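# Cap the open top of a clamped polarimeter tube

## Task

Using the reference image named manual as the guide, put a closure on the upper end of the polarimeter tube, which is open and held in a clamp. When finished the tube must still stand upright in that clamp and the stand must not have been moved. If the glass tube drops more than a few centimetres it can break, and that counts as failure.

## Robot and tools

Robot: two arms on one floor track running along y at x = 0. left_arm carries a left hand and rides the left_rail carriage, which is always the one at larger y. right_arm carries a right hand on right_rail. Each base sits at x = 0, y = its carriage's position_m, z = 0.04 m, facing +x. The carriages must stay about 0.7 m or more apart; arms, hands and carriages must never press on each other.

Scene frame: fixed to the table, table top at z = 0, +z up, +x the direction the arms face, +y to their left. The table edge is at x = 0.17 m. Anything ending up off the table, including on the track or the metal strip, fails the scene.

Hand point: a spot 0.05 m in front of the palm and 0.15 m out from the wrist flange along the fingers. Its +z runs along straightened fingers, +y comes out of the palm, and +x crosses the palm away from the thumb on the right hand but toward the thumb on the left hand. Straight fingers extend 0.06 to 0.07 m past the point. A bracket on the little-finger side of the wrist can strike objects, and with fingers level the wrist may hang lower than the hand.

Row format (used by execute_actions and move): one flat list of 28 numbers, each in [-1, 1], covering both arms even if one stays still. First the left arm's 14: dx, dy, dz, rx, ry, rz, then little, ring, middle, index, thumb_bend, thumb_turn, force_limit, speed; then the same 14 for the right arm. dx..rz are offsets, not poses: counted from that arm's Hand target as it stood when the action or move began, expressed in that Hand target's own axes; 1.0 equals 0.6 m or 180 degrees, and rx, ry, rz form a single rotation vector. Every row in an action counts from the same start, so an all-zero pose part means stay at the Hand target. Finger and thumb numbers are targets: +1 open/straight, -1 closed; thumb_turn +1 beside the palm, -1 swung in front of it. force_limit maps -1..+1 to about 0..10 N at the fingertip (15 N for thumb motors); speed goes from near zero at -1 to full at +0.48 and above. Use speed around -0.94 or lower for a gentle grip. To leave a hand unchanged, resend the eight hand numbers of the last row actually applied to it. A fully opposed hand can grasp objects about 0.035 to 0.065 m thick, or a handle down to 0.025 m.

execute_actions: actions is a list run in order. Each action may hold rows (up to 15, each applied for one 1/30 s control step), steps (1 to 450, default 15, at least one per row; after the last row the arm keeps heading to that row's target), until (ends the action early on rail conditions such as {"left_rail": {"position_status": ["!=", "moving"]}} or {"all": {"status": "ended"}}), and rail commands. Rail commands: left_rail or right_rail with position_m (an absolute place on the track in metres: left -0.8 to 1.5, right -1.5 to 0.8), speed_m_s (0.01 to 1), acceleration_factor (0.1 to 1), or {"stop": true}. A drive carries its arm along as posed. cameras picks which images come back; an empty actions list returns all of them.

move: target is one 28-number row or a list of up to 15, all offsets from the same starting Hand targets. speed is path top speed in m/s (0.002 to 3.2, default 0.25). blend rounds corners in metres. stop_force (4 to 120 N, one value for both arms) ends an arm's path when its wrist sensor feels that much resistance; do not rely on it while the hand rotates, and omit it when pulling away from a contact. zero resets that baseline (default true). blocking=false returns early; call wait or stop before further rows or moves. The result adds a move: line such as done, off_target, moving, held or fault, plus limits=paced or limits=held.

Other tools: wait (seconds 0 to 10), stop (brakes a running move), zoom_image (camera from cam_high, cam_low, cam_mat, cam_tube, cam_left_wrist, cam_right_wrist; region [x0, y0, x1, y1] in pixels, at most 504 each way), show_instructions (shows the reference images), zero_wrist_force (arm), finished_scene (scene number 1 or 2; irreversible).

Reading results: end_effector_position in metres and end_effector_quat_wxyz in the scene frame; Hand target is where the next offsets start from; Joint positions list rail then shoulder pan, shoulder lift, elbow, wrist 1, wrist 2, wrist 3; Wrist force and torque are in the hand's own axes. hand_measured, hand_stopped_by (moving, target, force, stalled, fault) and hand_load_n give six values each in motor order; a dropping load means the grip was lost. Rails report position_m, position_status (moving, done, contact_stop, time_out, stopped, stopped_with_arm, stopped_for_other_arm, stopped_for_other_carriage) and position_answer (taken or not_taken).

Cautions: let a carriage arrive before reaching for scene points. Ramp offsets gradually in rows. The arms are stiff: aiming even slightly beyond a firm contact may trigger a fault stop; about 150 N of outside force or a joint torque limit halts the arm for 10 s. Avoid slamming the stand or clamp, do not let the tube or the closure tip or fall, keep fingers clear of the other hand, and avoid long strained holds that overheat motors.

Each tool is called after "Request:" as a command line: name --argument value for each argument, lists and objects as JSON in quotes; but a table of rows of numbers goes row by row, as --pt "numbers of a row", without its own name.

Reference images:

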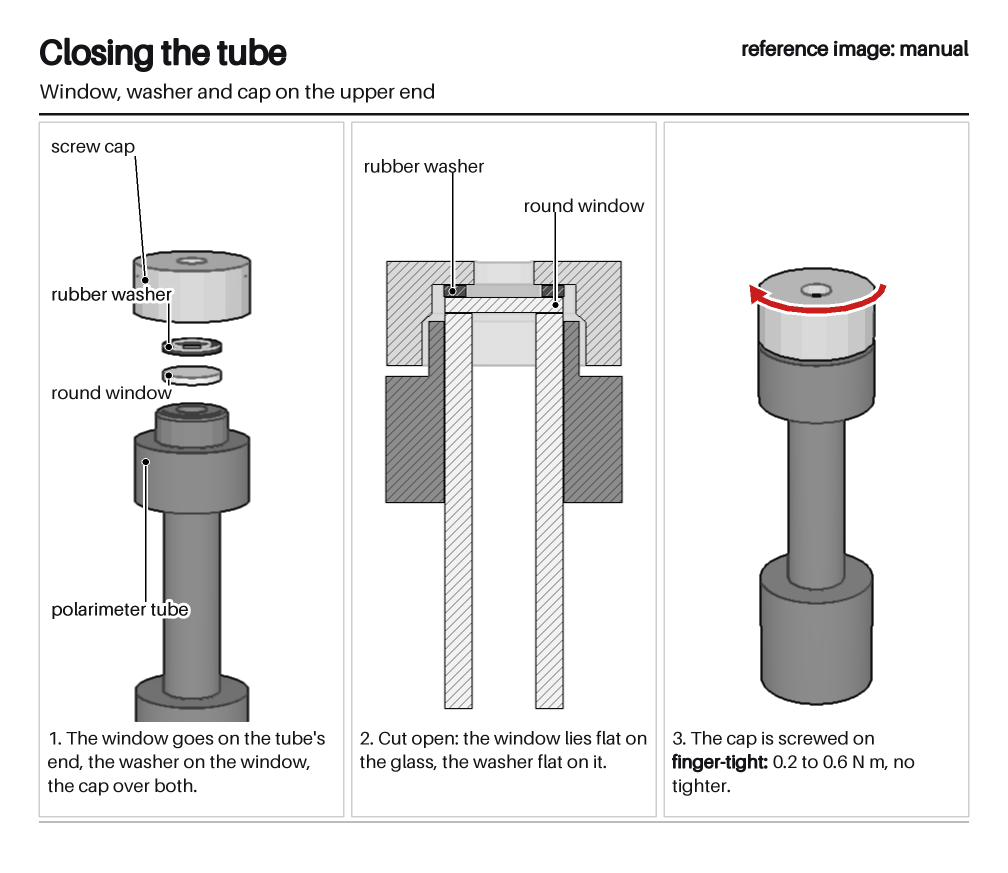

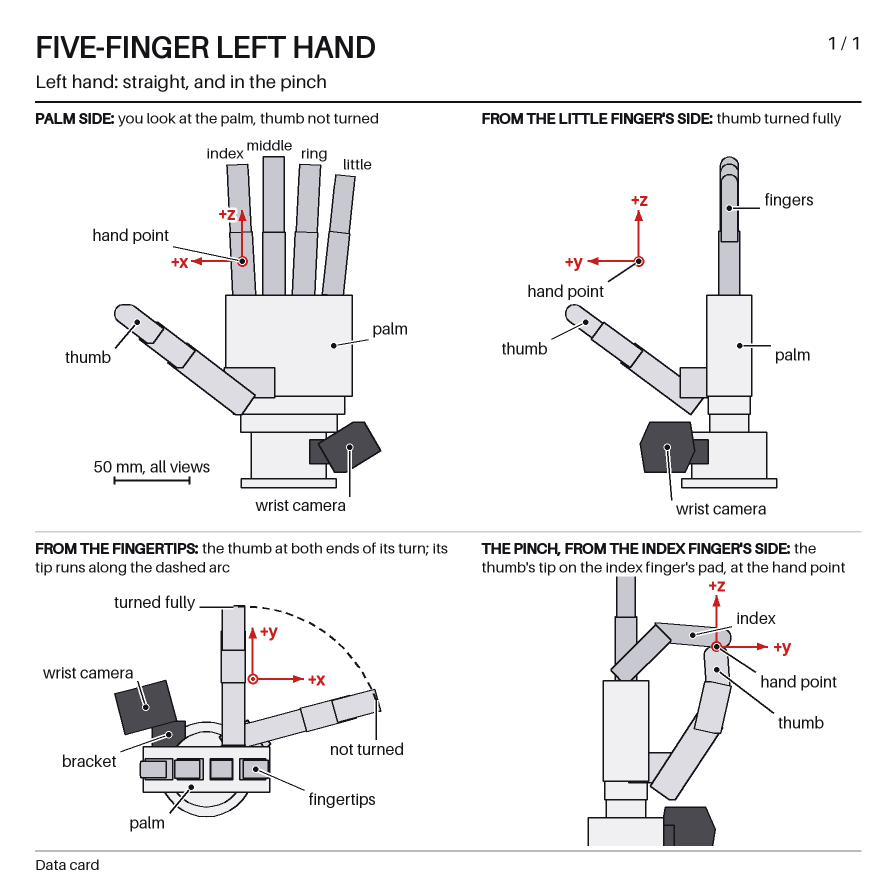

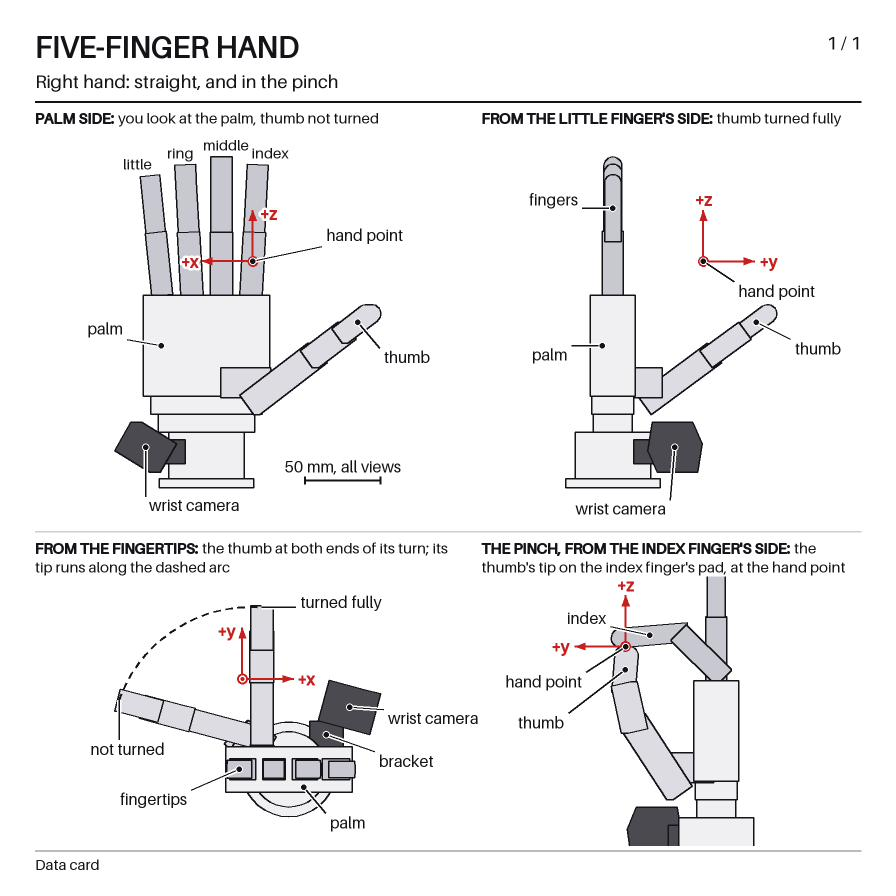

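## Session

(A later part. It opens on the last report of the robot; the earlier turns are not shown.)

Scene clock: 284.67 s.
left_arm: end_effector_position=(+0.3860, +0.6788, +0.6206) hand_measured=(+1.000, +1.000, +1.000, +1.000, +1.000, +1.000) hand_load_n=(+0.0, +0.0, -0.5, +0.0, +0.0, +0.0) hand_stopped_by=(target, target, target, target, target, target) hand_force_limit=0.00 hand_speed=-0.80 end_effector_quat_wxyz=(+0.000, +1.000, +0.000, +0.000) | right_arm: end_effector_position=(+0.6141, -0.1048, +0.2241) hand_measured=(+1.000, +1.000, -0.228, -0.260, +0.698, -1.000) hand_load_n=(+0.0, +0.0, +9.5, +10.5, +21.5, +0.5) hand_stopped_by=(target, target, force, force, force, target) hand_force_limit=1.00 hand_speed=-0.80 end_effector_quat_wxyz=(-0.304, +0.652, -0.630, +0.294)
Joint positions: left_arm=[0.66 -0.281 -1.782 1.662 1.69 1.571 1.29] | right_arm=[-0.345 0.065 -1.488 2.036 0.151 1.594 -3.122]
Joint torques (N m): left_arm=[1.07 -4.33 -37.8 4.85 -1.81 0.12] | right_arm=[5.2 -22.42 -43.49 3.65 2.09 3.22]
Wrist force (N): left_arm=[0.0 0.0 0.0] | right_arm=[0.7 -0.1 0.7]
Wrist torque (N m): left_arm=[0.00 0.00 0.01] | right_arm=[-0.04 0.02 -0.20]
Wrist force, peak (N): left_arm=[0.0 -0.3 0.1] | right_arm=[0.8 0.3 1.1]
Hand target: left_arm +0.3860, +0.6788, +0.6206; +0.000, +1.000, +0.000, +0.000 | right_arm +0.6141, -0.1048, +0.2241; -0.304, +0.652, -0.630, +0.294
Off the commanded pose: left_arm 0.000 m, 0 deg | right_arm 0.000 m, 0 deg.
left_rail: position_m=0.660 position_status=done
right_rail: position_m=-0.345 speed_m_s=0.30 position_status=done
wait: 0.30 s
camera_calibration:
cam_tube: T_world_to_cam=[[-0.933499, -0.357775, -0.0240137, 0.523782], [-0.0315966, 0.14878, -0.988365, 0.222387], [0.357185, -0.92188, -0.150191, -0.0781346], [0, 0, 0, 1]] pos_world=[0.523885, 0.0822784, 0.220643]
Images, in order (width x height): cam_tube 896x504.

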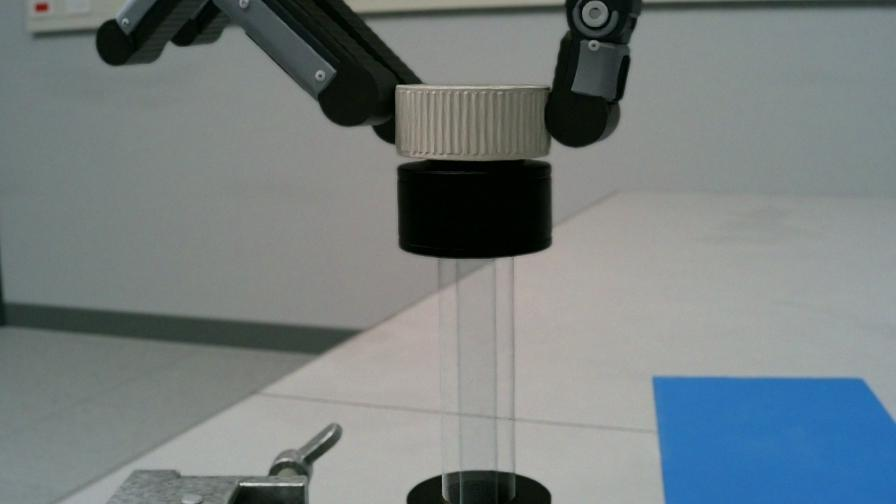

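Request:
move --target '[0,0,0,0,0,0,1,1,1,1,1,1,0,-0.8,0.006878,-0.001304,0.001726,0,0.051067,0.042867,1,1,-0.8,-0.8,0.4,-1,1.0,-0.8]' --speed 0.1

Request:
wait --seconds 0.2 --cameras '["cam_tube"]'

Request:
zoom_image --camera "cam_tube" --region '[420, 90, 490, 160]'

Scene clock: 286.57 s.
left_arm: end_effector_position=(+0.3860, +0.6788, +0.6206) hand_measured=(+1.000, +1.000, +1.000, +1.000, +1.000, +1.000) hand_load_n=(+0.0, +0.0, +0.0, +0.0, +0.0, +0.0) hand_stopped_by=(target, target, target, target, target, target) hand_force_limit=0.00 hand_speed=-0.80 end_effector_quat_wxyz=(+0.000, +1.000, +0.000, +0.000) | right_arm: end_effector_position=(+0.6155, -0.1089, +0.2240) hand_measured=(+1.000, +1.000, -0.228, -0.260, +0.698, -1.000) hand_load_n=(+0.0, +0.0, +9.5, +10.5, +21.5, +0.0) hand_stopped_by=(target, target, force, force, force, target) hand_force_limit=1.00 hand_speed=-0.80 end_effector_quat_wxyz=(+0.272, -0.583, +0.694, -0.324)
Joint positions: left_arm=[0.66 -0.281 -1.782 1.662 1.69 1.571 1.29] | right_arm=[-0.345 0.131 -1.464 2.013 0.173 1.803 -2.942]
Joint torques (N m): left_arm=[3.24 -3.78 -37.83 4.53 -1.63 0.06] | right_arm=[6.24 -24.66 -43.42 3.62 1.98 3.22]
Wrist force (N): left_arm=[0.1 0.3 -0.3] | right_arm=[1.5 -0.1 -0.5]
Wrist torque (N m): left_arm=[0.06 -0.03 0.02] | right_arm=[-0.04 -0.03 -0.14]
Wrist force, peak (N): left_arm=[0.1 0.3 -0.3] | right_arm=[0.9 0.0 1.5]
Hand target: left_arm +0.3860, +0.6788, +0.6206; +0.000, +1.000, +0.000, +0.000 | right_arm +0.6155, -0.1089, +0.2240; +0.271, -0.583, +0.694, -0.324
Off the commanded pose: left_arm 0.000 m, 0 deg | right_arm 0.000 m, 0 deg.
left_rail: position_m=0.660 position_status=done
right_rail: position_m=-0.345 speed_m_s=0.30 position_status=done
move: done

Scene clock: 286.77 s.
left_arm: end_effector_position=(+0.3860, +0.6788, +0.6206) hand_measured=(+1.000, +1.000, +1.000, +1.000, +1.000, +1.000) hand_load_n=(+0.0, +0.0, +0.0, +0.0, +0.0, +0.0) hand_stopped_by=(target, target, target, target, target, target) hand_force_limit=0.00 hand_speed=-0.80 end_effector_quat_wxyz=(+0.000, +1.000, +0.000, +0.000) | right_arm: end_effector_position=(+0.6155, -0.1089, +0.2240) hand_measured=(+1.000, +1.000, -0.228, -0.260, +0.698, -1.000) hand_load_n=(+0.0, +0.0, +9.5, +10.5, +21.5, +0.0) hand_stopped_by=(target, target, force, force, force, target) hand_force_limit=1.00 hand_speed=-0.80 end_effector_quat_wxyz=(+0.272, -0.583, +0.694, -0.324)
Joint positions: left_arm=[0.66 -0.281 -1.782 1.662 1.69 1.571 1.29] | right_arm=[-0.345 0.131 -1.464 2.013 0.173 1.804 -2.941]
Joint torques (N m): left_arm=[0.7 -5.22 -37.42 4.77 -1.54 0.07] | right_arm=[12.11 -24.98 -42.51 3.07 1.94 2.92]
Wrist force (N): left_arm=[-0.1 0.2 0.1] | right_arm=[1.3 0.0 -0.5]
Wrist torque (N m): left_arm=[0.02 0.02 0.00] | right_arm=[-0.02 0.01 -0.14]
Wrist force, peak (N): left_arm=[-0.3 -0.1 0.2] | right_arm=[1.5 -0.2 -0.3]
Hand target: left_arm +0.3860, +0.6788, +0.6206; +0.000, +1.000, +0.000, +0.000 | right_arm +0.6155, -0.1089, +0.2240; +0.271, -0.583, +0.694, -0.324
Off the commanded pose: left_arm 0.000 m, 0 deg | right_arm 0.000 m, 0 deg.
left_rail: position_m=0.660 position_status=done
right_rail: position_m=-0.345 speed_m_s=0.30 position_status=done
wait: 0.20 s
camera_calibration:
cam_tube: T_world_to_cam=[[-0.933499, -0.357775, -0.0240137, 0.523782], [-0.0315966, 0.14878, -0.988365, 0.222387], [0.357185, -0.92188, -0.150191, -0.0781346], [0, 0, 0, 1]] pos_world=[0.523885, 0.0822784, 0.220643]
Images, in order (width x height): cam_tube 896x504.

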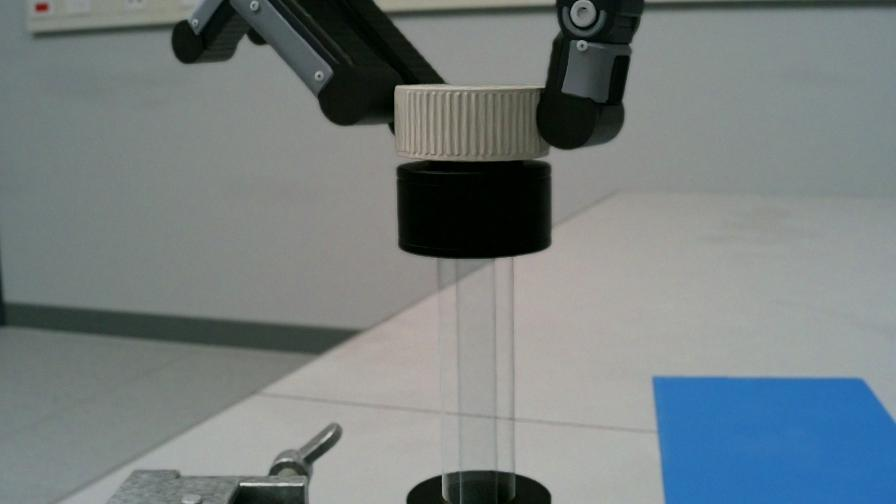

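Scaled by 7.200.

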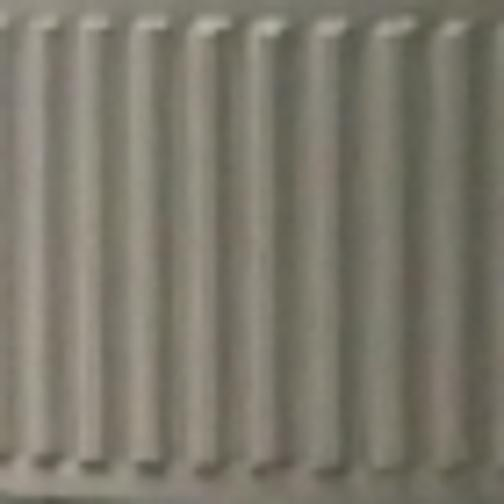

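Request:
move --target '[0,0,0,0,0,0,1,1,1,1,1,1,0,-0.8,0.006928,-0.001304,0.001726,0,0.051067,0.042867,1,1,-0.8,-0.8,0.4,-1,1.0,-0.8]' --speed 0.1

Request:
wait --seconds 0.2 --cameras '["cam_tube"]'

Request:
zoom_image --camera "cam_tube" --region '[420, 90, 490, 160]'

Scene clock: 288.63 s.
left_arm: end_effector_position=(+0.3860, +0.6788, +0.6206) hand_measured=(+1.000, +1.000, +1.000, +1.000, +1.000, +1.000) hand_load_n=(+0.0, +0.0, +0.0, +0.0, -0.5, +0.0) hand_stopped_by=(target, target, target, target, target, target) hand_force_limit=0.00 hand_speed=-0.80 end_effector_quat_wxyz=(+0.000, +1.000, +0.000, +0.000) | right_arm: end_effector_position=(+0.6161, -0.1132, +0.2240) hand_measured=(+1.000, +1.000, -0.228, -0.260, +0.698, -1.000) hand_load_n=(+0.0, +0.0, +9.5, +10.5, +22.0, -0.5) hand_stopped_by=(target, target, force, force, force, target) hand_force_limit=1.00 hand_speed=-0.80 end_effector_quat_wxyz=(+0.236, -0.507, +0.751, -0.350)
Joint positions: left_arm=[0.66 -0.281 -1.782 1.662 1.69 1.571 1.29] | right_arm=[-0.345 0.193 -1.421 1.974 0.233 2.002 -2.746]
Joint torques (N m): left_arm=[0.28 -3.31 -37.31 4.69 -1.76 -0.03] | right_arm=[9.03 -30.22 -41.31 3.23 3.01 3.14]
Wrist force (N): left_arm=[-0.1 0.0 -0.1] | right_arm=[1.6 -0.3 -1.1]
Wrist torque (N m): left_arm=[0.00 0.01 0.00] | right_arm=[-0.05 0.04 -0.17]
Wrist force, peak (N): left_arm=[0.1 0.3 -0.4] | right_arm=[1.7 -0.4 -1.4]
Hand target: left_arm +0.3860, +0.6788, +0.6206; +0.000, +1.000, +0.000, +0.000 | right_arm +0.6161, -0.1132, +0.2240; +0.236, -0.507, +0.751, -0.350
Off the commanded pose: left_arm 0.000 m, 0 deg | right_arm 0.000 m, 0 deg.
left_rail: position_m=0.660 position_status=done
right_rail: position_m=-0.345 speed_m_s=0.30 position_status=done
move: done

Scene clock: 288.83 s.
left_arm: end_effector_position=(+0.3860, +0.6788, +0.6206) hand_measured=(+1.000, +1.000, +1.000, +1.000, +1.000, +1.000) hand_load_n=(+0.0, +0.0, +0.0, +0.0, +0.0, +0.0) hand_stopped_by=(target, target, target, target, target, target) hand_force_limit=0.00 hand_speed=-0.80 end_effector_quat_wxyz=(+0.000, +1.000, +0.000, +0.000) | right_arm: end_effector_position=(+0.6161, -0.1132, +0.2240) hand_measured=(+1.000, +1.000, -0.228, -0.260, +0.698, -1.000) hand_load_n=(-0.5, +0.0, +9.5, +10.5, +21.5, -0.5) hand_stopped_by=(target, target, force, force, force, target) hand_force_limit=1.00 hand_speed=-0.80 end_effector_quat_wxyz=(+0.236, -0.507, +0.751, -0.350)
Joint positions: left_arm=[0.66 -0.281 -1.782 1.662 1.69 1.571 1.29] | right_arm=[-0.345 0.193 -1.421 1.973 0.234 2.002 -2.745]
Joint torques (N m): left_arm=[0.75 -4.73 -36.95 4.82 -1.78 0.08] | right_arm=[7.24 -28 -41.89 3.45 2.76 3.03]
Wrist force (N): left_arm=[0.1 -0.1 0.3] | right_arm=[2.1 -0.4 -1.2]
Wrist torque (N m): left_arm=[-0.03 -0.01 0.02] | right_arm=[-0.06 -0.02 -0.14]
Wrist force, peak (N): left_arm=[-0.3 0.0 0.1] | right_arm=[2.1 -0.4 -1.2]
Hand target: left_arm +0.3860, +0.6788, +0.6206; +0.000, +1.000, +0.000, +0.000 | right_arm +0.6161, -0.1132, +0.2240; +0.236, -0.507, +0.751, -0.350
Off the commanded pose: left_arm 0.000 m, 0 deg | right_arm 0.000 m, 0 deg.
left_rail: position_m=0.660 position_status=done
right_rail: position_m=-0.345 speed_m_s=0.30 position_status=done
wait: 0.20 s
camera_calibration:
cam_tube: T_world_to_cam=[[-0.933499, -0.357775, -0.0240137, 0.523782], [-0.0315966, 0.14878, -0.988365, 0.222387], [0.357185, -0.92188, -0.150191, -0.0781346], [0, 0, 0, 1]] pos_world=[0.523885, 0.0822784, 0.220643]
Images, in order (width x height): cam_tube 896x504.

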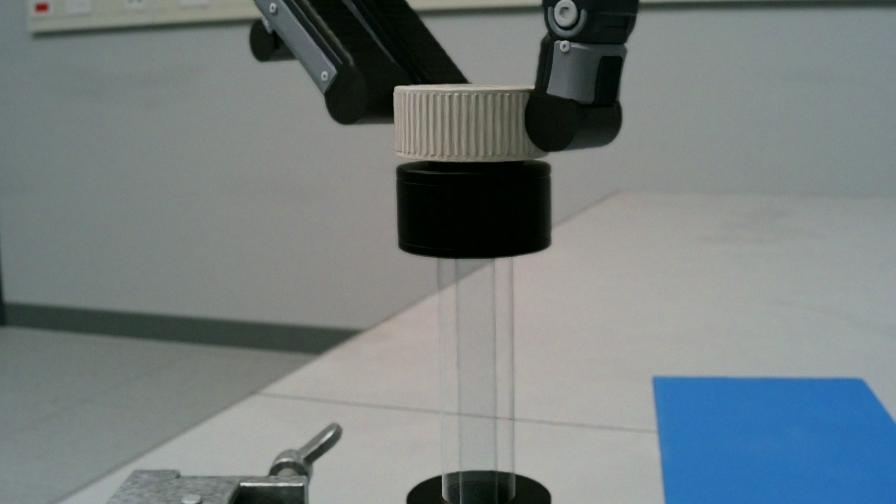

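Scaled by 7.200.

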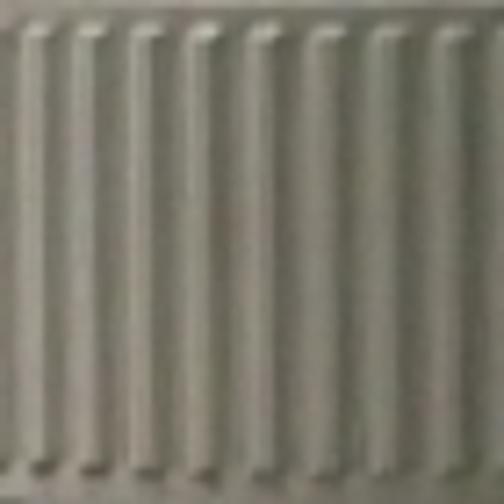

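Request:
move --target '[0,0,0,0,0,0,1,1,1,1,1,1,0,-0.8,0.0081,-0.001432,0.001908,0,0.059578,0.050011,1,1,-0.8,-0.8,0.4,-1,1.0,-0.8]' --speed 0.1

Request:
wait --seconds 0.2 --cameras '["cam_tube"]'

Request:
zoom_image --camera "cam_tube" --region '[380, 40, 580, 240]'

Scene clock: 291.23 s.
left_arm: end_effector_position=(+0.3860, +0.6788, +0.6206) hand_measured=(+1.000, +1.000, +1.000, +1.000, +1.000, +1.000) hand_load_n=(+0.0, +0.0, +0.0, +0.0, +0.0, +0.0) hand_stopped_by=(target, target, target, target, target, target) hand_force_limit=0.00 hand_speed=-0.80 end_effector_quat_wxyz=(+0.000, +1.000, +0.000, +0.000) | right_arm: end_effector_position=(+0.6156, -0.1183, +0.2239) hand_measured=(+1.000, +1.000, -0.228, -0.260, +0.698, -1.000) hand_load_n=(+0.0, +0.0, +9.5, +10.0, +22.0, -1.0) hand_stopped_by=(target, target, force, force, force, target) hand_force_limit=1.00 hand_speed=-0.80 end_effector_quat_wxyz=(+0.192, -0.411, +0.808, -0.377)
Joint positions: left_arm=[0.66 -0.281 -1.782 1.662 1.69 1.571 1.29] | right_arm=[-0.345 0.252 -1.349 1.91 0.361 2.203 -2.48]
Joint torques (N m): left_arm=[1.16 -3.12 -36.84 4.74 -1.37 -0.06] | right_arm=[9.18 -31.9 -41.56 4.34 2.4 3.12]
Wrist force (N): left_arm=[0.1 0.6 -0.1] | right_arm=[2.2 -0.9 -2.7]
Wrist torque (N m): left_arm=[0.09 -0.02 0.00] | right_arm=[-0.09 0.08 -0.19]
Wrist force, peak (N): left_arm=[0.1 0.6 -0.1] | right_arm=[2.0 -1.4 -3.2]
Hand target: left_arm +0.3860, +0.6788, +0.6206; +0.000, +1.000, +0.000, +0.000 | right_arm +0.6156, -0.1183, +0.2239; +0.192, -0.411, +0.808, -0.377
Off the commanded pose: left_arm 0.000 m, 0 deg | right_arm 0.000 m, 0 deg.
left_rail: position_m=0.660 position_status=done
right_rail: position_m=-0.345 speed_m_s=0.30 position_status=done
move: done

Scene clock: 291.43 s.
left_arm: end_effector_position=(+0.3860, +0.6788, +0.6206) hand_measured=(+1.000, +1.000, +1.000, +1.000, +1.000, +1.000) hand_load_n=(+0.0, +0.0, +0.0, +0.0, +0.0, +0.0) hand_stopped_by=(target, target, target, target, target, target) hand_force_limit=0.00 hand_speed=-0.80 end_effector_quat_wxyz=(+0.000, +1.000, +0.000, +0.000) | right_arm: end_effector_position=(+0.6156, -0.1183, +0.2239) hand_measured=(+1.000, +1.000, -0.228, -0.260, +0.698, -1.000) hand_load_n=(+0.0, +0.0, +9.5, +10.0, +22.0, -1.0) hand_stopped_by=(target, target, force, force, force, target) hand_force_limit=1.00 hand_speed=-0.80 end_effector_quat_wxyz=(+0.192, -0.411, +0.808, -0.377)
Joint positions: left_arm=[0.66 -0.281 -1.782 1.662 1.69 1.571 1.29] | right_arm=[-0.345 0.253 -1.349 1.91 0.361 2.203 -2.48]
Joint torques (N m): left_arm=[1.64 -3.94 -38.4 4.78 -1.75 0.04] | right_arm=[6.07 -30.98 -41.65 3.67 2.87 3.32]
Wrist force (N): left_arm=[0.2 -0.2 -0.4] | right_arm=[2.2 -1.2 -2.5]
Wrist torque (N m): left_arm=[-0.01 -0.04 0.03] | right_arm=[-0.14 0.07 -0.20]
Wrist force, peak (N): left_arm=[0.2 -0.2 -0.4] | right_arm=[2.0 -1.3 -2.7]
Hand target: left_arm +0.3860, +0.6788, +0.6206; +0.000, +1.000, +0.000, +0.000 | right_arm +0.6156, -0.1183, +0.2239; +0.192, -0.411, +0.808, -0.377
Off the commanded pose: left_arm 0.000 m, 0 deg | right_arm 0.000 m, 0 deg.
left_rail: position_m=0.660 position_status=done
right_rail: position_m=-0.345 speed_m_s=0.30 position_status=done
wait: 0.20 s
camera_calibration:
cam_tube: T_world_to_cam=[[-0.933499, -0.357775, -0.0240137, 0.523782], [-0.0315966, 0.14878, -0.988365, 0.222387], [0.357185, -0.92188, -0.150191, -0.0781346], [0, 0, 0, 1]] pos_world=[0.523885, 0.0822784, 0.220643]
Images, in order (width x height): cam_tube 896x504.

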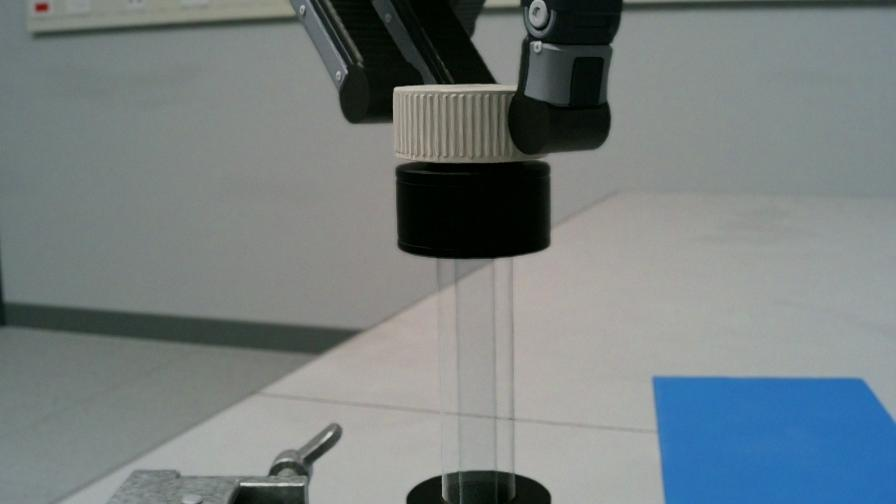

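Scaled by 2.520.

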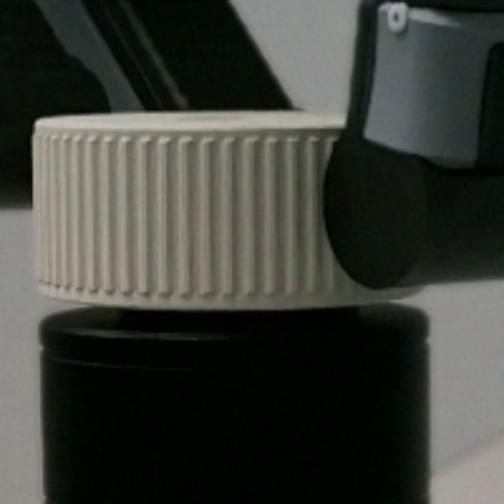

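Request:
move --target '[0,0,0,0,0,0,1,1,1,1,1,1,0,-0.8,0.00942,-0.001433,0.001927,0,0.068089,0.057156,1,1,-0.8,-0.8,0.4,-1,1.0,-0.8]' --speed 0.1

Request:
wait --seconds 0.2 --cameras '["cam_tube"]'

Request:
zoom_image --camera "cam_tube" --region '[380, 40, 580, 240]'

Scene clock: 294.70 s.
left_arm: end_effector_position=(+0.3860, +0.6788, +0.6206) hand_measured=(+1.000, +1.000, +1.000, +1.000, +1.000, +1.000) hand_load_n=(+0.5, +0.0, +0.0, +0.0, +0.0, +0.0) hand_stopped_by=(target, target, target, target, target, target) hand_force_limit=0.00 hand_speed=-0.80 end_effector_quat_wxyz=(+0.000, +1.000, +0.000, +0.000) | right_arm: end_effector_position=(+0.6134, -0.1237, +0.2238) hand_measured=(+1.000, +1.000, -0.228, -0.260, +0.698, -1.000) hand_load_n=(+0.0, +0.0, +9.0, +10.0, +21.5, -1.0) hand_stopped_by=(target, target, force, force, force, target) hand_force_limit=1.00 hand_speed=-0.80 end_effector_quat_wxyz=(+0.138, -0.295, +0.857, -0.400)
Joint positions: left_arm=[0.66 -0.281 -1.782 1.662 1.69 1.571 1.29] | right_arm=[-0.345 0.3 -1.245 1.825 0.591 2.369 -2.104]
Joint torques (N m): left_arm=[0.29 -4.75 -37.84 4.78 -1.67 -0.13] | right_arm=[5.77 -36.39 -39.66 4.17 3.92 3.08]
Wrist force (N): left_arm=[0.0 0.1 0.0] | right_arm=[1.9 -1.3 -3.0]
Wrist torque (N m): left_arm=[0.01 0.01 0.01] | right_arm=[-0.14 0.13 -0.22]
Wrist force, peak (N): left_arm=[-0.3 0.0 -0.4] | right_arm=[1.8 -1.9 -3.3]
Hand target: left_arm +0.3860, +0.6788, +0.6206; +0.000, +1.000, +0.000, +0.000 | right_arm +0.6134, -0.1237, +0.2238; +0.137, -0.295, +0.857, -0.400
Off the commanded pose: left_arm 0.000 m, 0 deg | right_arm 0.000 m, 0 deg.
left_rail: position_m=0.660 position_status=done
right_rail: position_m=-0.345 speed_m_s=0.30 position_status=done
move: done

Scene clock: 294.90 s.
left_arm: end_effector_position=(+0.3860, +0.6788, +0.6206) hand_measured=(+1.000, +1.000, +1.000, +1.000, +1.000, +1.000) hand_load_n=(+0.0, +0.0, +0.0, +0.0, +0.0, +0.0) hand_stopped_by=(target, target, target, target, target, target) hand_force_limit=0.00 hand_speed=-0.80 end_effector_quat_wxyz=(+0.000, +1.000, +0.000, +0.000) | right_arm: end_effector_position=(+0.6134, -0.1237, +0.2238) hand_measured=(+1.000, +1.000, -0.228, -0.260, +0.698, -1.000) hand_load_n=(+0.0, +0.0, +9.0, +10.0, +22.0, -1.0) hand_stopped_by=(target, target, force, force, force, target) hand_force_limit=1.00 hand_speed=-0.80 end_effector_quat_wxyz=(+0.137, -0.295, +0.857, -0.400)
Joint positions: left_arm=[0.66 -0.281 -1.782 1.662 1.69 1.571 1.29] | right_arm=[-0.345 0.3 -1.245 1.825 0.592 2.369 -2.104]
Joint torques (N m): left_arm=[2.01 -4.41 -37.43 4.83 -1.65 0.12] | right_arm=[7.43 -40.04 -40.41 4.96 3.57 3.89]
Wrist force (N): left_arm=[0.0 0.0 0.1] | right_arm=[2.3 -1.3 -2.9]
Wrist torque (N m): left_arm=[-0.01 0.01 0.01] | right_arm=[-0.13 0.08 -0.20]
Wrist force, peak (N): left_arm=[0.3 0.1 0.3] | right_arm=[2.2 -1.6 -3.2]
Hand target: left_arm +0.3860, +0.6788, +0.6206; +0.000, +1.000, +0.000, +0.000 | right_arm +0.6134, -0.1237, +0.2238; +0.137, -0.295, +0.857, -0.400
Off the commanded pose: left_arm 0.000 m, 0 deg | right_arm 0.000 m, 0 deg.
left_rail: position_m=0.660 position_status=done
right_rail: position_m=-0.345 speed_m_s=0.30 position_status=done
wait: 0.20 s
camera_calibration:
cam_tube: T_world_to_cam=[[-0.933499, -0.357775, -0.0240137, 0.523782], [-0.0315966, 0.14878, -0.988365, 0.222387], [0.357185, -0.92188, -0.150191, -0.0781346], [0, 0, 0, 1]] pos_world=[0.523885, 0.0822784, 0.220643]
Images, in order (width x height): cam_tube 896x504.

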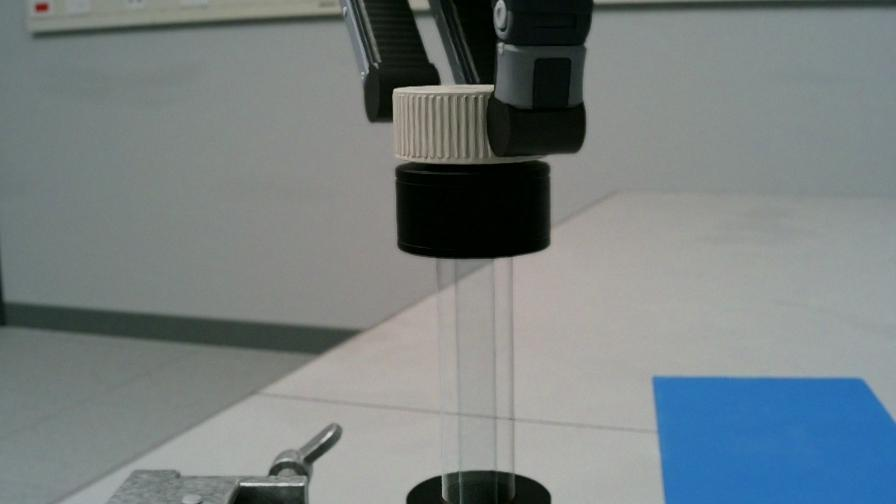

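Scaled by 2.520.

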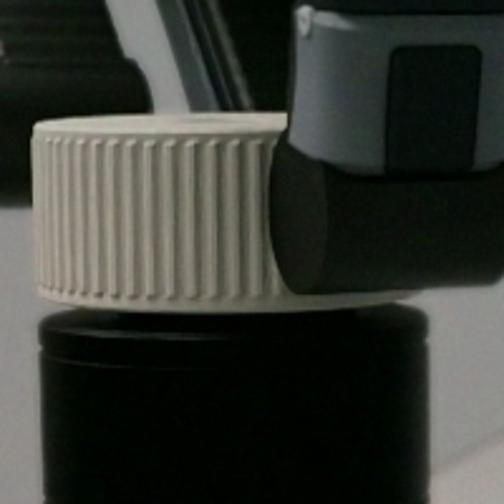

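Request:
execute_actions --actions '[{"rows":[[0,0,0,0,0,0,1,1,1,1,1,1,0,-0.8,0,0,0,0,0,0,1,1,-0.18,-0.22,1,-1,-0.35,-0.86]],"steps":35}]'

Request:
move --pt "0 0 0 0 0 0 1 1 1 1 1 1 0 -0.8 0 -0.004287 0.005107 0 0 0 1 1 -0.18 -0.22 1 -1 -0.35 -0.86" --pt "0 0 0 0 0 0 1 1 1 1 1 1 0 -0.8 -0.019228 0.005153 -0.006138 0 -0.148944 -0.125028 1 1 -0.18 -0.22 1 -1 -0.35 -0.86" --pt "0 0 0 0 0 0 1 1 1 1 1 1 0 -0.8 -0.026642 0.019031 -0.022671 0 -0.285122 -0.239339 1 1 -0.18 -0.22 1 -1 -0.35 -0.86" --pt "0 0 0 0 0 0 1 1 1 1 1 1 0 -0.8 -0.020505 0.020067 -0.025203 0 -0.285122 -0.239339 1 1 -0.18 -0.22 1 -1 -0.35 -0.86" --speed '[0.03,0.3,0.3,0.02]' --blend '[0.001,0.002,0.001,0]' --cameras '["cam_tube"]'

Request:
zoom_image --camera "cam_tube" --region '[380, 40, 580, 240]'

Scene clock: 297.57 s.
left_arm: end_effector_position=(+0.3860, +0.6788, +0.6206) hand_measured=(+1.000, +1.000, +1.000, +1.000, +1.000, +1.000) hand_load_n=(+0.0, +0.5, +0.0, +0.0, +0.0, +0.0) hand_stopped_by=(target, target, target, target, target, target) hand_force_limit=0.00 hand_speed=-0.80 end_effector_quat_wxyz=(+0.000, +1.000, +0.000, +0.000) | right_arm: end_effector_position=(+0.6134, -0.1237, +0.2238) hand_measured=(+1.000, +1.000, -0.180, -0.220, +1.000, -1.000) hand_load_n=(+0.0, +0.0, +0.0, +0.0, +0.0, +0.0) hand_stopped_by=(target, target, target, target, target, target) hand_force_limit=-0.35 hand_speed=-0.86 end_effector_quat_wxyz=(+0.137, -0.295, +0.857, -0.400)
Joint positions: left_arm=[0.66 -0.281 -1.782 1.662 1.69 1.571 1.29] | right_arm=[-0.345 0.3 -1.245 1.825 0.592 2.369 -2.104]
Joint torques (N m): left_arm=[1.85 -5.05 -37.31 4.92 -1.86 0.04] | right_arm=[-5.69 -46.26 -36.68 4.48 3.91 2.97]
Wrist force (N): left_arm=[-0.4 0.0 0.0] | right_arm=[-0.4 -0.3 0.7]
Wrist torque (N m): left_arm=[0.00 0.06 -0.01] | right_arm=[0.07 0.13 -0.12]
Wrist force, peak (N): left_arm=[0.1 0.2 -0.4] | right_arm=[1.4 -0.8 -7.9]
Hand target: left_arm +0.3860, +0.6788, +0.6206; +0.000, +1.000, +0.000, +0.000 | right_arm +0.6134, -0.1237, +0.2238; +0.137, -0.295, +0.857, -0.400
Off the commanded pose: left_arm 0.000 m, 0 deg | right_arm 0.000 m, 0 deg.
left_rail: position_m=0.660 position_status=done
right_rail: position_m=-0.345 speed_m_s=0.30 position_status=done

Scene clock: 300.47 s.
left_arm: end_effector_position=(+0.3860, +0.6788, +0.6206) hand_measured=(+1.000, +1.000, +1.000, +1.000, +1.000, +1.000) hand_load_n=(+0.0, +0.0, -0.5, +0.0, +0.0, +0.0) hand_stopped_by=(target, target, target, target, target, target) hand_force_limit=0.00 hand_speed=-0.80 end_effector_quat_wxyz=(+0.000, +1.000, +0.000, +0.000) | right_arm: end_effector_position=(+0.6113, -0.1009, +0.2243) hand_measured=(+1.000, +1.000, -0.180, -0.220, +1.000, -1.000) hand_load_n=(+0.0, +0.0, +0.0, +0.0, +0.0, +0.0) hand_stopped_by=(target, target, target, target, target, target) hand_force_limit=-0.35 hand_speed=-0.86 end_effector_quat_wxyz=(-0.335, +0.719, -0.552, +0.257)
Joint positions: left_arm=[0.66 -0.281 -1.782 1.662 1.69 1.571 1.29] | right_arm=[-0.345 -0.006 -1.49 2.04 0.166 1.367 -3.316]
Joint torques (N m): left_arm=[0.45 -4.11 -37.92 4.77 -1.89 -0.16] | right_arm=[-15.25 -56.47 -27.28 3.98 -1.91 -3.36]
Wrist force (N): left_arm=[0.1 0.1 0.3] | right_arm=[0.1 0.1 0.3]
Wrist torque (N m): left_arm=[0.00 0.00 0.01] | right_arm=[0.19 0.03 0.11]
Wrist force, peak (N): left_arm=[0.1 0.5 -0.1] | right_arm=[0.3 -0.6 0.8]
Hand target: left_arm +0.3860, +0.6788, +0.6206; +0.000, +1.000, +0.000, +0.000 | right_arm +0.6112, -0.1009, +0.2243; -0.335, +0.719, -0.552, +0.257
Off the commanded pose: left_arm 0.000 m, 0 deg | right_arm 0.000 m, 0 deg.
left_rail: position_m=0.660 position_status=done
right_rail: position_m=-0.345 speed_m_s=0.30 position_status=done
move: done
camera_calibration:
cam_tube: T_world_to_cam=[[-0.933499, -0.357775, -0.0240137, 0.523782], [-0.0315966, 0.14878, -0.988365, 0.222387], [0.357185, -0.92188, -0.150191, -0.0781346], [0, 0, 0, 1]] pos_world=[0.523885, 0.0822784, 0.220643]
Images, in order (width x height): cam_tube 896x504.

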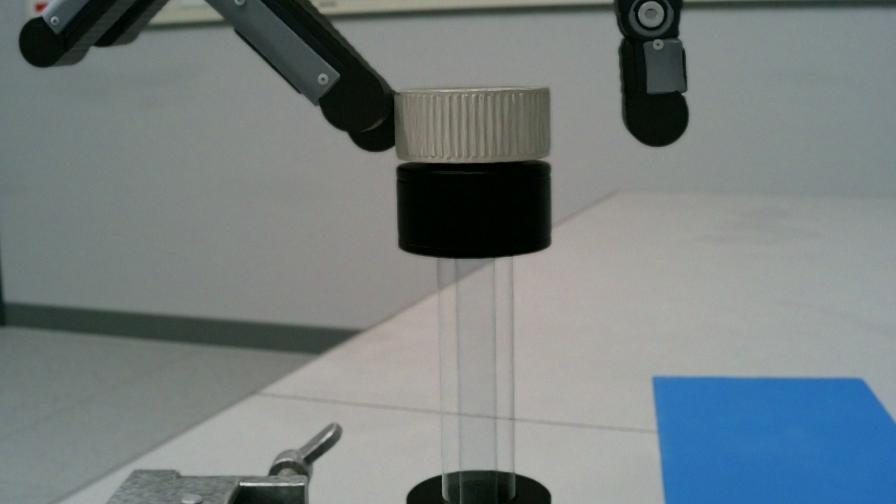

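Scaled by 2.520.

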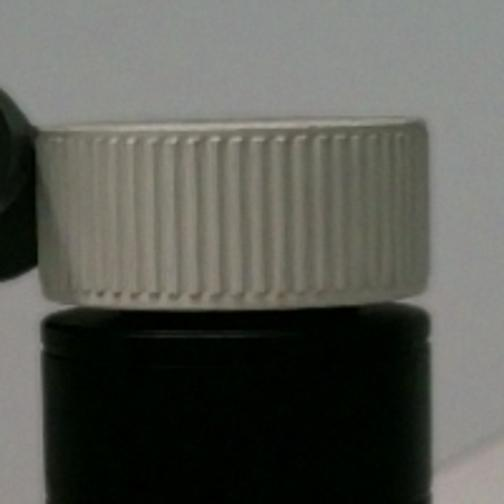

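Request:
execute_actions --actions '[{"rows":[[0,0,0,0,0,0,1,1,1,1,1,1,0,-0.8,0,0,0,0,0,0,1,1,-0.18,-0.22,0.5,-1,-0.35,-0.92]],"steps":75},{"rows":[[0,0,0,0,0,0,1,1,1,1,1,1,0,-0.8,0,0,0,0,0,0,1,1,-0.35,-0.4,0.5,-1,-0.3,-0.94]],"steps":30},{"rows":[[0,0,0,0,0,0,1,1,1,1,1,1,0,-0.8,0,0,0,0,0,0,1,1,-0.35,-0.4,0.46,-1,0.2,-0.92]],"steps":25}]'

Request:
execute_actions --actions '[{"rows":[[0,0,0,0,0,0,1,1,1,1,1,1,0,-0.8,0,0,0,0,0,0,1,1,-0.35,-0.4,0.4,-1,1.0,-0.9]],"steps":30},{"rows":[[0,0,0,0,0,0,1,1,1,1,1,1,0,-0.8,0,0,0,0,0,0,1,1,-0.8,-0.8,0.4,-1,1.0,-0.8]],"steps":30}]'

Request:
move --target '[0,0,0,0,0,0,1,1,1,1,1,1,0,-0.8,0,-0.00015,0.00096,0,0,0,1,1,-0.8,-0.8,0.4,-1,1.0,-0.8]' --speed 0.005

Request:
move --target '[0,0,0,0,0,0,1,1,1,1,1,1,0,-0.8,0.00447,-0.000972,0.001271,0,0.034044,0.028578,1,1,-0.8,-0.8,0.4,-1,1.0,-0.8]' --speed 0.1

Request:
wait --seconds 0.3 --cameras '["cam_tube"]'

Request:
zoom_image --camera "cam_tube" --region '[380, 40, 580, 240]'

Scene clock: 306.33 s.
left_arm: end_effector_position=(+0.3860, +0.6788, +0.6206) hand_measured=(+1.000, +1.000, +1.000, +1.000, +1.000, +1.000) hand_load_n=(+0.0, +0.0, +0.0, +0.0, +0.0, +0.0) hand_stopped_by=(target, target, target, target, target, target) hand_force_limit=0.00 hand_speed=-0.80 end_effector_quat_wxyz=(+0.000, +1.000, +0.000, +0.000) | right_arm: end_effector_position=(+0.6112, -0.1009, +0.2243) hand_measured=(+1.000, +1.000, -0.206, -0.230, +0.718, -1.000) hand_load_n=(+0.0, +0.0, +5.0, +2.5, +9.0, +1.5) hand_stopped_by=(target, target, force, force, force, target) hand_force_limit=0.20 hand_speed=-0.92 end_effector_quat_wxyz=(-0.335, +0.719, -0.552, +0.257)
Joint positions: left_arm=[0.66 -0.281 -1.782 1.662 1.69 1.571 1.29] | right_arm=[-0.345 -0.006 -1.49 2.04 0.166 1.367 -3.316]
Joint torques (N m): left_arm=[1.21 -4.12 -37.83 4.73 -1.8 0.04] | right_arm=[-12.5 -56.57 -36.17 -0.83 -1.94 -3.18]
Wrist force (N): left_arm=[-0.1 -0.1 0.3] | right_arm=[0.2 0.4 1.3]
Wrist torque (N m): left_arm=[-0.04 0.03 0.01] | right_arm=[0.18 0.04 0.09]
Wrist force, peak (N): left_arm=[0.3 0.4 0.3] | right_arm=[0.4 0.7 1.5]
Hand target: left_arm +0.3860, +0.6788, +0.6206; +0.000, +1.000, +0.000, +0.000 | right_arm +0.6112, -0.1009, +0.2243; -0.335, +0.719, -0.552, +0.257
Off the commanded pose: left_arm 0.000 m, 0 deg | right_arm 0.000 m, 0 deg.
left_rail: position_m=0.660 position_status=done
right_rail: position_m=-0.345 speed_m_s=0.30 position_status=done

Scene clock: 308.53 s.
left_arm: end_effector_position=(+0.3860, +0.6788, +0.6206) hand_measured=(+1.000, +1.000, +1.000, +1.000, +1.000, +1.000) hand_load_n=(+0.0, +0.0, +0.0, -0.5, +0.0, +0.0) hand_stopped_by=(target, target, target, target, target, target) hand_force_limit=0.00 hand_speed=-0.80 end_effector_quat_wxyz=(+0.000, +1.000, +0.000, +0.000) | right_arm: end_effector_position=(+0.6112, -0.1009, +0.2243) hand_measured=(+1.000, +1.000, -0.228, -0.262, +0.700, -1.000) hand_load_n=(+0.0, -0.5, +10.0, +12.0, +20.0, +2.5) hand_stopped_by=(target, target, force, force, force, target) hand_force_limit=1.00 hand_speed=-0.80 end_effector_quat_wxyz=(-0.335, +0.719, -0.552, +0.257)
Joint positions: left_arm=[0.66 -0.281 -1.782 1.662 1.69 1.571 1.29] | right_arm=[-0.345 -0.006 -1.49 2.04 0.166 1.367 -3.316]
Joint torques (N m): left_arm=[1.79 -3.01 -37.71 4.68 -1.78 0.01] | right_arm=[-9.62 -55.83 -41.66 0.01 -2.19 -2.9]
Wrist force (N): left_arm=[0.2 0.2 -0.1] | right_arm=[0.1 2.6 7.8]
Wrist torque (N m): left_arm=[0.03 -0.03 0.02] | right_arm=[0.28 -0.01 0.11]
Wrist force, peak (N): left_arm=[0.1 0.4 -0.2] | right_arm=[0.2 2.8 8.9]
Hand target: left_arm +0.3860, +0.6788, +0.6206; +0.000, +1.000, +0.000, +0.000 | right_arm +0.6112, -0.1009, +0.2243; -0.335, +0.719, -0.552, +0.257
Off the commanded pose: left_arm 0.000 m, 0 deg | right_arm 0.000 m, 0 deg.
left_rail: position_m=0.660 position_status=done
right_rail: position_m=-0.345 speed_m_s=0.30 position_status=done

Scene clock: 309.23 s.
left_arm: end_effector_position=(+0.3860, +0.6788, +0.6206) hand_measured=(+1.000, +1.000, +1.000, +1.000, +1.000, +1.000) hand_load_n=(+0.0, +0.0, +0.0, +0.0, +0.0, +0.0) hand_stopped_by=(target, target, target, target, target, target) hand_force_limit=0.00 hand_speed=-0.80 end_effector_quat_wxyz=(+0.000, +1.000, +0.000, +0.000) | right_arm: end_effector_position=(+0.6117, -0.1008, +0.2240) hand_measured=(+1.000, +1.000, -0.228, -0.262, +0.700, -1.000) hand_load_n=(+0.0, +0.0, +9.0, +10.5, +20.5, +2.0) hand_stopped_by=(target, target, force, force, force, target) hand_force_limit=1.00 hand_speed=-0.80 end_effector_quat_wxyz=(-0.335, +0.719, -0.552, +0.257)
Joint positions: left_arm=[0.66 -0.281 -1.782 1.662 1.69 1.571 1.29] | right_arm=[-0.345 -0.006 -1.489 2.04 0.166 1.367 -3.316]
Joint torques (N m): left_arm=[1.69 -3.61 -37.09 4.79 -1.68 0.04] | right_arm=[7.13 -22.28 -42.99 -0.73 2 2.91]
Wrist force (N): left_arm=[0.2 -0.2 -0.2] | right_arm=[0.0 0.9 2.4]
Wrist torque (N m): left_arm=[-0.02 -0.03 0.02] | right_arm=[0.12 0.05 0.08]
Wrist force, peak (N): left_arm=[0.5 0.0 -0.2] | right_arm=[-0.2 2.6 8.1]
Hand target: left_arm +0.3860, +0.6788, +0.6206; +0.000, +1.000, +0.000, +0.000 | right_arm +0.6117, -0.1008, +0.2240; -0.335, +0.719, -0.552, +0.257
Off the commanded pose: left_arm 0.000 m, 0 deg | right_arm 0.000 m, 0 deg.
left_rail: position_m=0.660 position_status=done
right_rail: position_m=-0.345 speed_m_s=0.30 position_status=done
move: done

Scene clock: 310.53 s.
left_arm: end_effector_position=(+0.3860, +0.6788, +0.6206) hand_measured=(+1.000, +1.000, +1.000, +1.000, +1.000, +1.000) hand_load_n=(+0.0, +0.0, +0.0, +0.0, +0.5, +0.0) hand_stopped_by=(target, target, target, target, target, target) hand_force_limit=0.00 hand_speed=-0.80 end_effector_quat_wxyz=(+0.000, +1.000, +0.000, +0.000) | right_arm: end_effector_position=(+0.6133, -0.1031, +0.2240) hand_measured=(+1.000, +1.000, -0.228, -0.262, +0.702, -1.000) hand_load_n=(+0.0, +0.0, +9.0, +10.5, +21.0, +1.0) hand_stopped_by=(target, target, force, force, force, target) hand_force_limit=1.00 hand_speed=-0.80 end_effector_quat_wxyz=(-0.316, +0.679, -0.601, +0.280)
Joint positions: left_arm=[0.66 -0.281 -1.782 1.662 1.69 1.571 1.29] | right_arm=[-0.345 0.037 -1.491 2.04 0.152 1.506 -3.196]
Joint torques (N m): left_arm=[0.83 -4.09 -36.93 4.62 -1.58 0.39] | right_arm=[3.81 -23.2 -42.61 -1.15 1.59 3.27]
Wrist force (N): left_arm=[-0.1 -0.1 0.2] | right_arm=[0.7 0.1 1.3]
Wrist torque (N m): left_arm=[-0.02 0.03 0.01] | right_arm=[0.06 0.01 -0.19]
Wrist force, peak (N): left_arm=[0.3 0.4 0.2] | right_arm=[0.2 1.1 2.9]
Hand target: left_arm +0.3860, +0.6788, +0.6206; +0.000, +1.000, +0.000, +0.000 | right_arm +0.6133, -0.1031, +0.2240; -0.316, +0.679, -0.601, +0.280
Off the commanded pose: left_arm 0.000 m, 0 deg | right_arm 0.000 m, 0 deg.
left_rail: position_m=0.660 position_status=done
right_rail: position_m=-0.345 speed_m_s=0.30 position_status=done
move: done

Scene clock: 310.83 s.
left_arm: end_effector_position=(+0.3860, +0.6788, +0.6206) hand_measured=(+1.000, +1.000, +1.000, +1.000, +1.000, +1.000) hand_load_n=(+0.0, +0.0, +0.0, +0.0, +0.0, +0.0) hand_stopped_by=(target, target, target, target, target, target) hand_force_limit=0.00 hand_speed=-0.80 end_effector_quat_wxyz=(+0.000, +1.000, +0.000, +0.000) | right_arm: end_effector_position=(+0.6133, -0.1031, +0.2240) hand_measured=(+1.000, +1.000, -0.228, -0.262, +0.702, -1.000) hand_load_n=(+0.0, +0.0, +9.0, +10.5, +21.0, +1.0) hand_stopped_by=(target, target, force, force, force, target) hand_force_limit=1.00 hand_speed=-0.80 end_effector_quat_wxyz=(-0.316, +0.679, -0.601, +0.280)
Joint positions: left_arm=[0.66 -0.281 -1.782 1.662 1.69 1.571 1.29] | right_arm=[-0.345 0.037 -1.491 2.04 0.152 1.506 -3.196]
Joint torques (N m): left_arm=[1.74 -3.65 -38.38 4.71 -1.57 0.16] | right_arm=[4.78 -22.55 -41.6 -1.22 1.96 3.21]
Wrist force (N): left_arm=[-0.2 0.1 0.2] | right_arm=[0.6 0.0 0.9]
Wrist torque (N m): left_arm=[-0.01 0.05 -0.01] | right_arm=[0.08 0.03 -0.19]
Wrist force, peak (N): left_arm=[0.3 0.2 0.1] | right_arm=[0.5 0.3 1.4]
Hand target: left_arm +0.3860, +0.6788, +0.6206; +0.000, +1.000, +0.000, +0.000 | right_arm +0.6133, -0.1031, +0.2240; -0.316, +0.679, -0.601, +0.280
Off the commanded pose: left_arm 0.000 m, 0 deg | right_arm 0.000 m, 0 deg.
left_rail: position_m=0.660 position_status=done
right_rail: position_m=-0.345 speed_m_s=0.30 position_status=done
wait: 0.30 s
camera_calibration:
cam_tube: T_world_to_cam=[[-0.933499, -0.357775, -0.0240137, 0.523782], [-0.0315966, 0.14878, -0.988365, 0.222387], [0.357185, -0.92188, -0.150191, -0.0781346], [0, 0, 0, 1]] pos_world=[0.523885, 0.0822784, 0.220643]
Images, in order (width x height): cam_tube 896x504.

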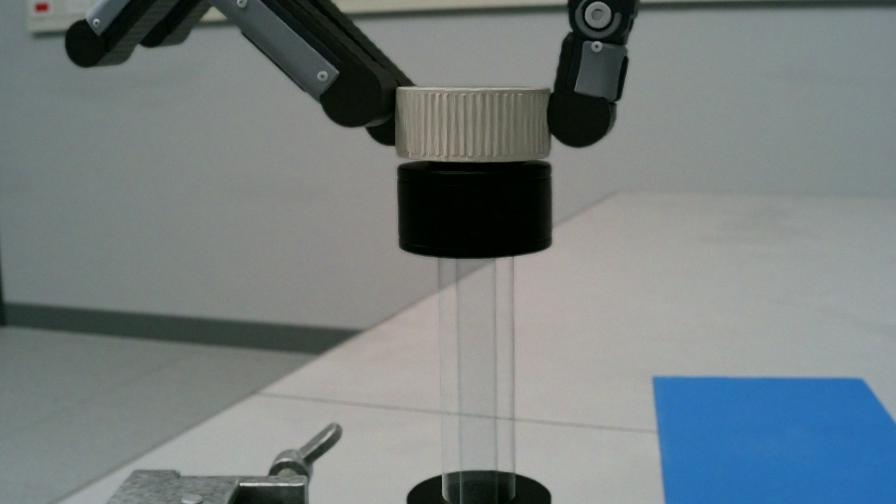

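Scaled by 2.520.

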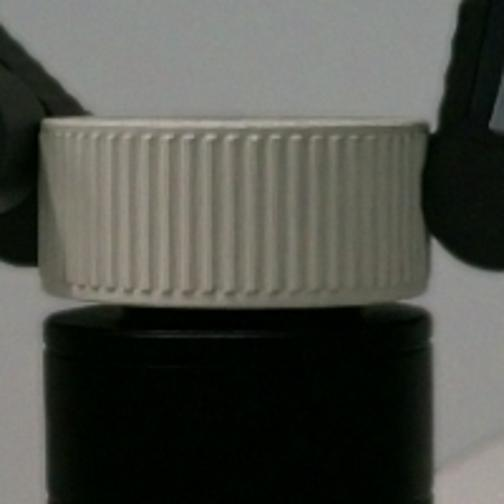

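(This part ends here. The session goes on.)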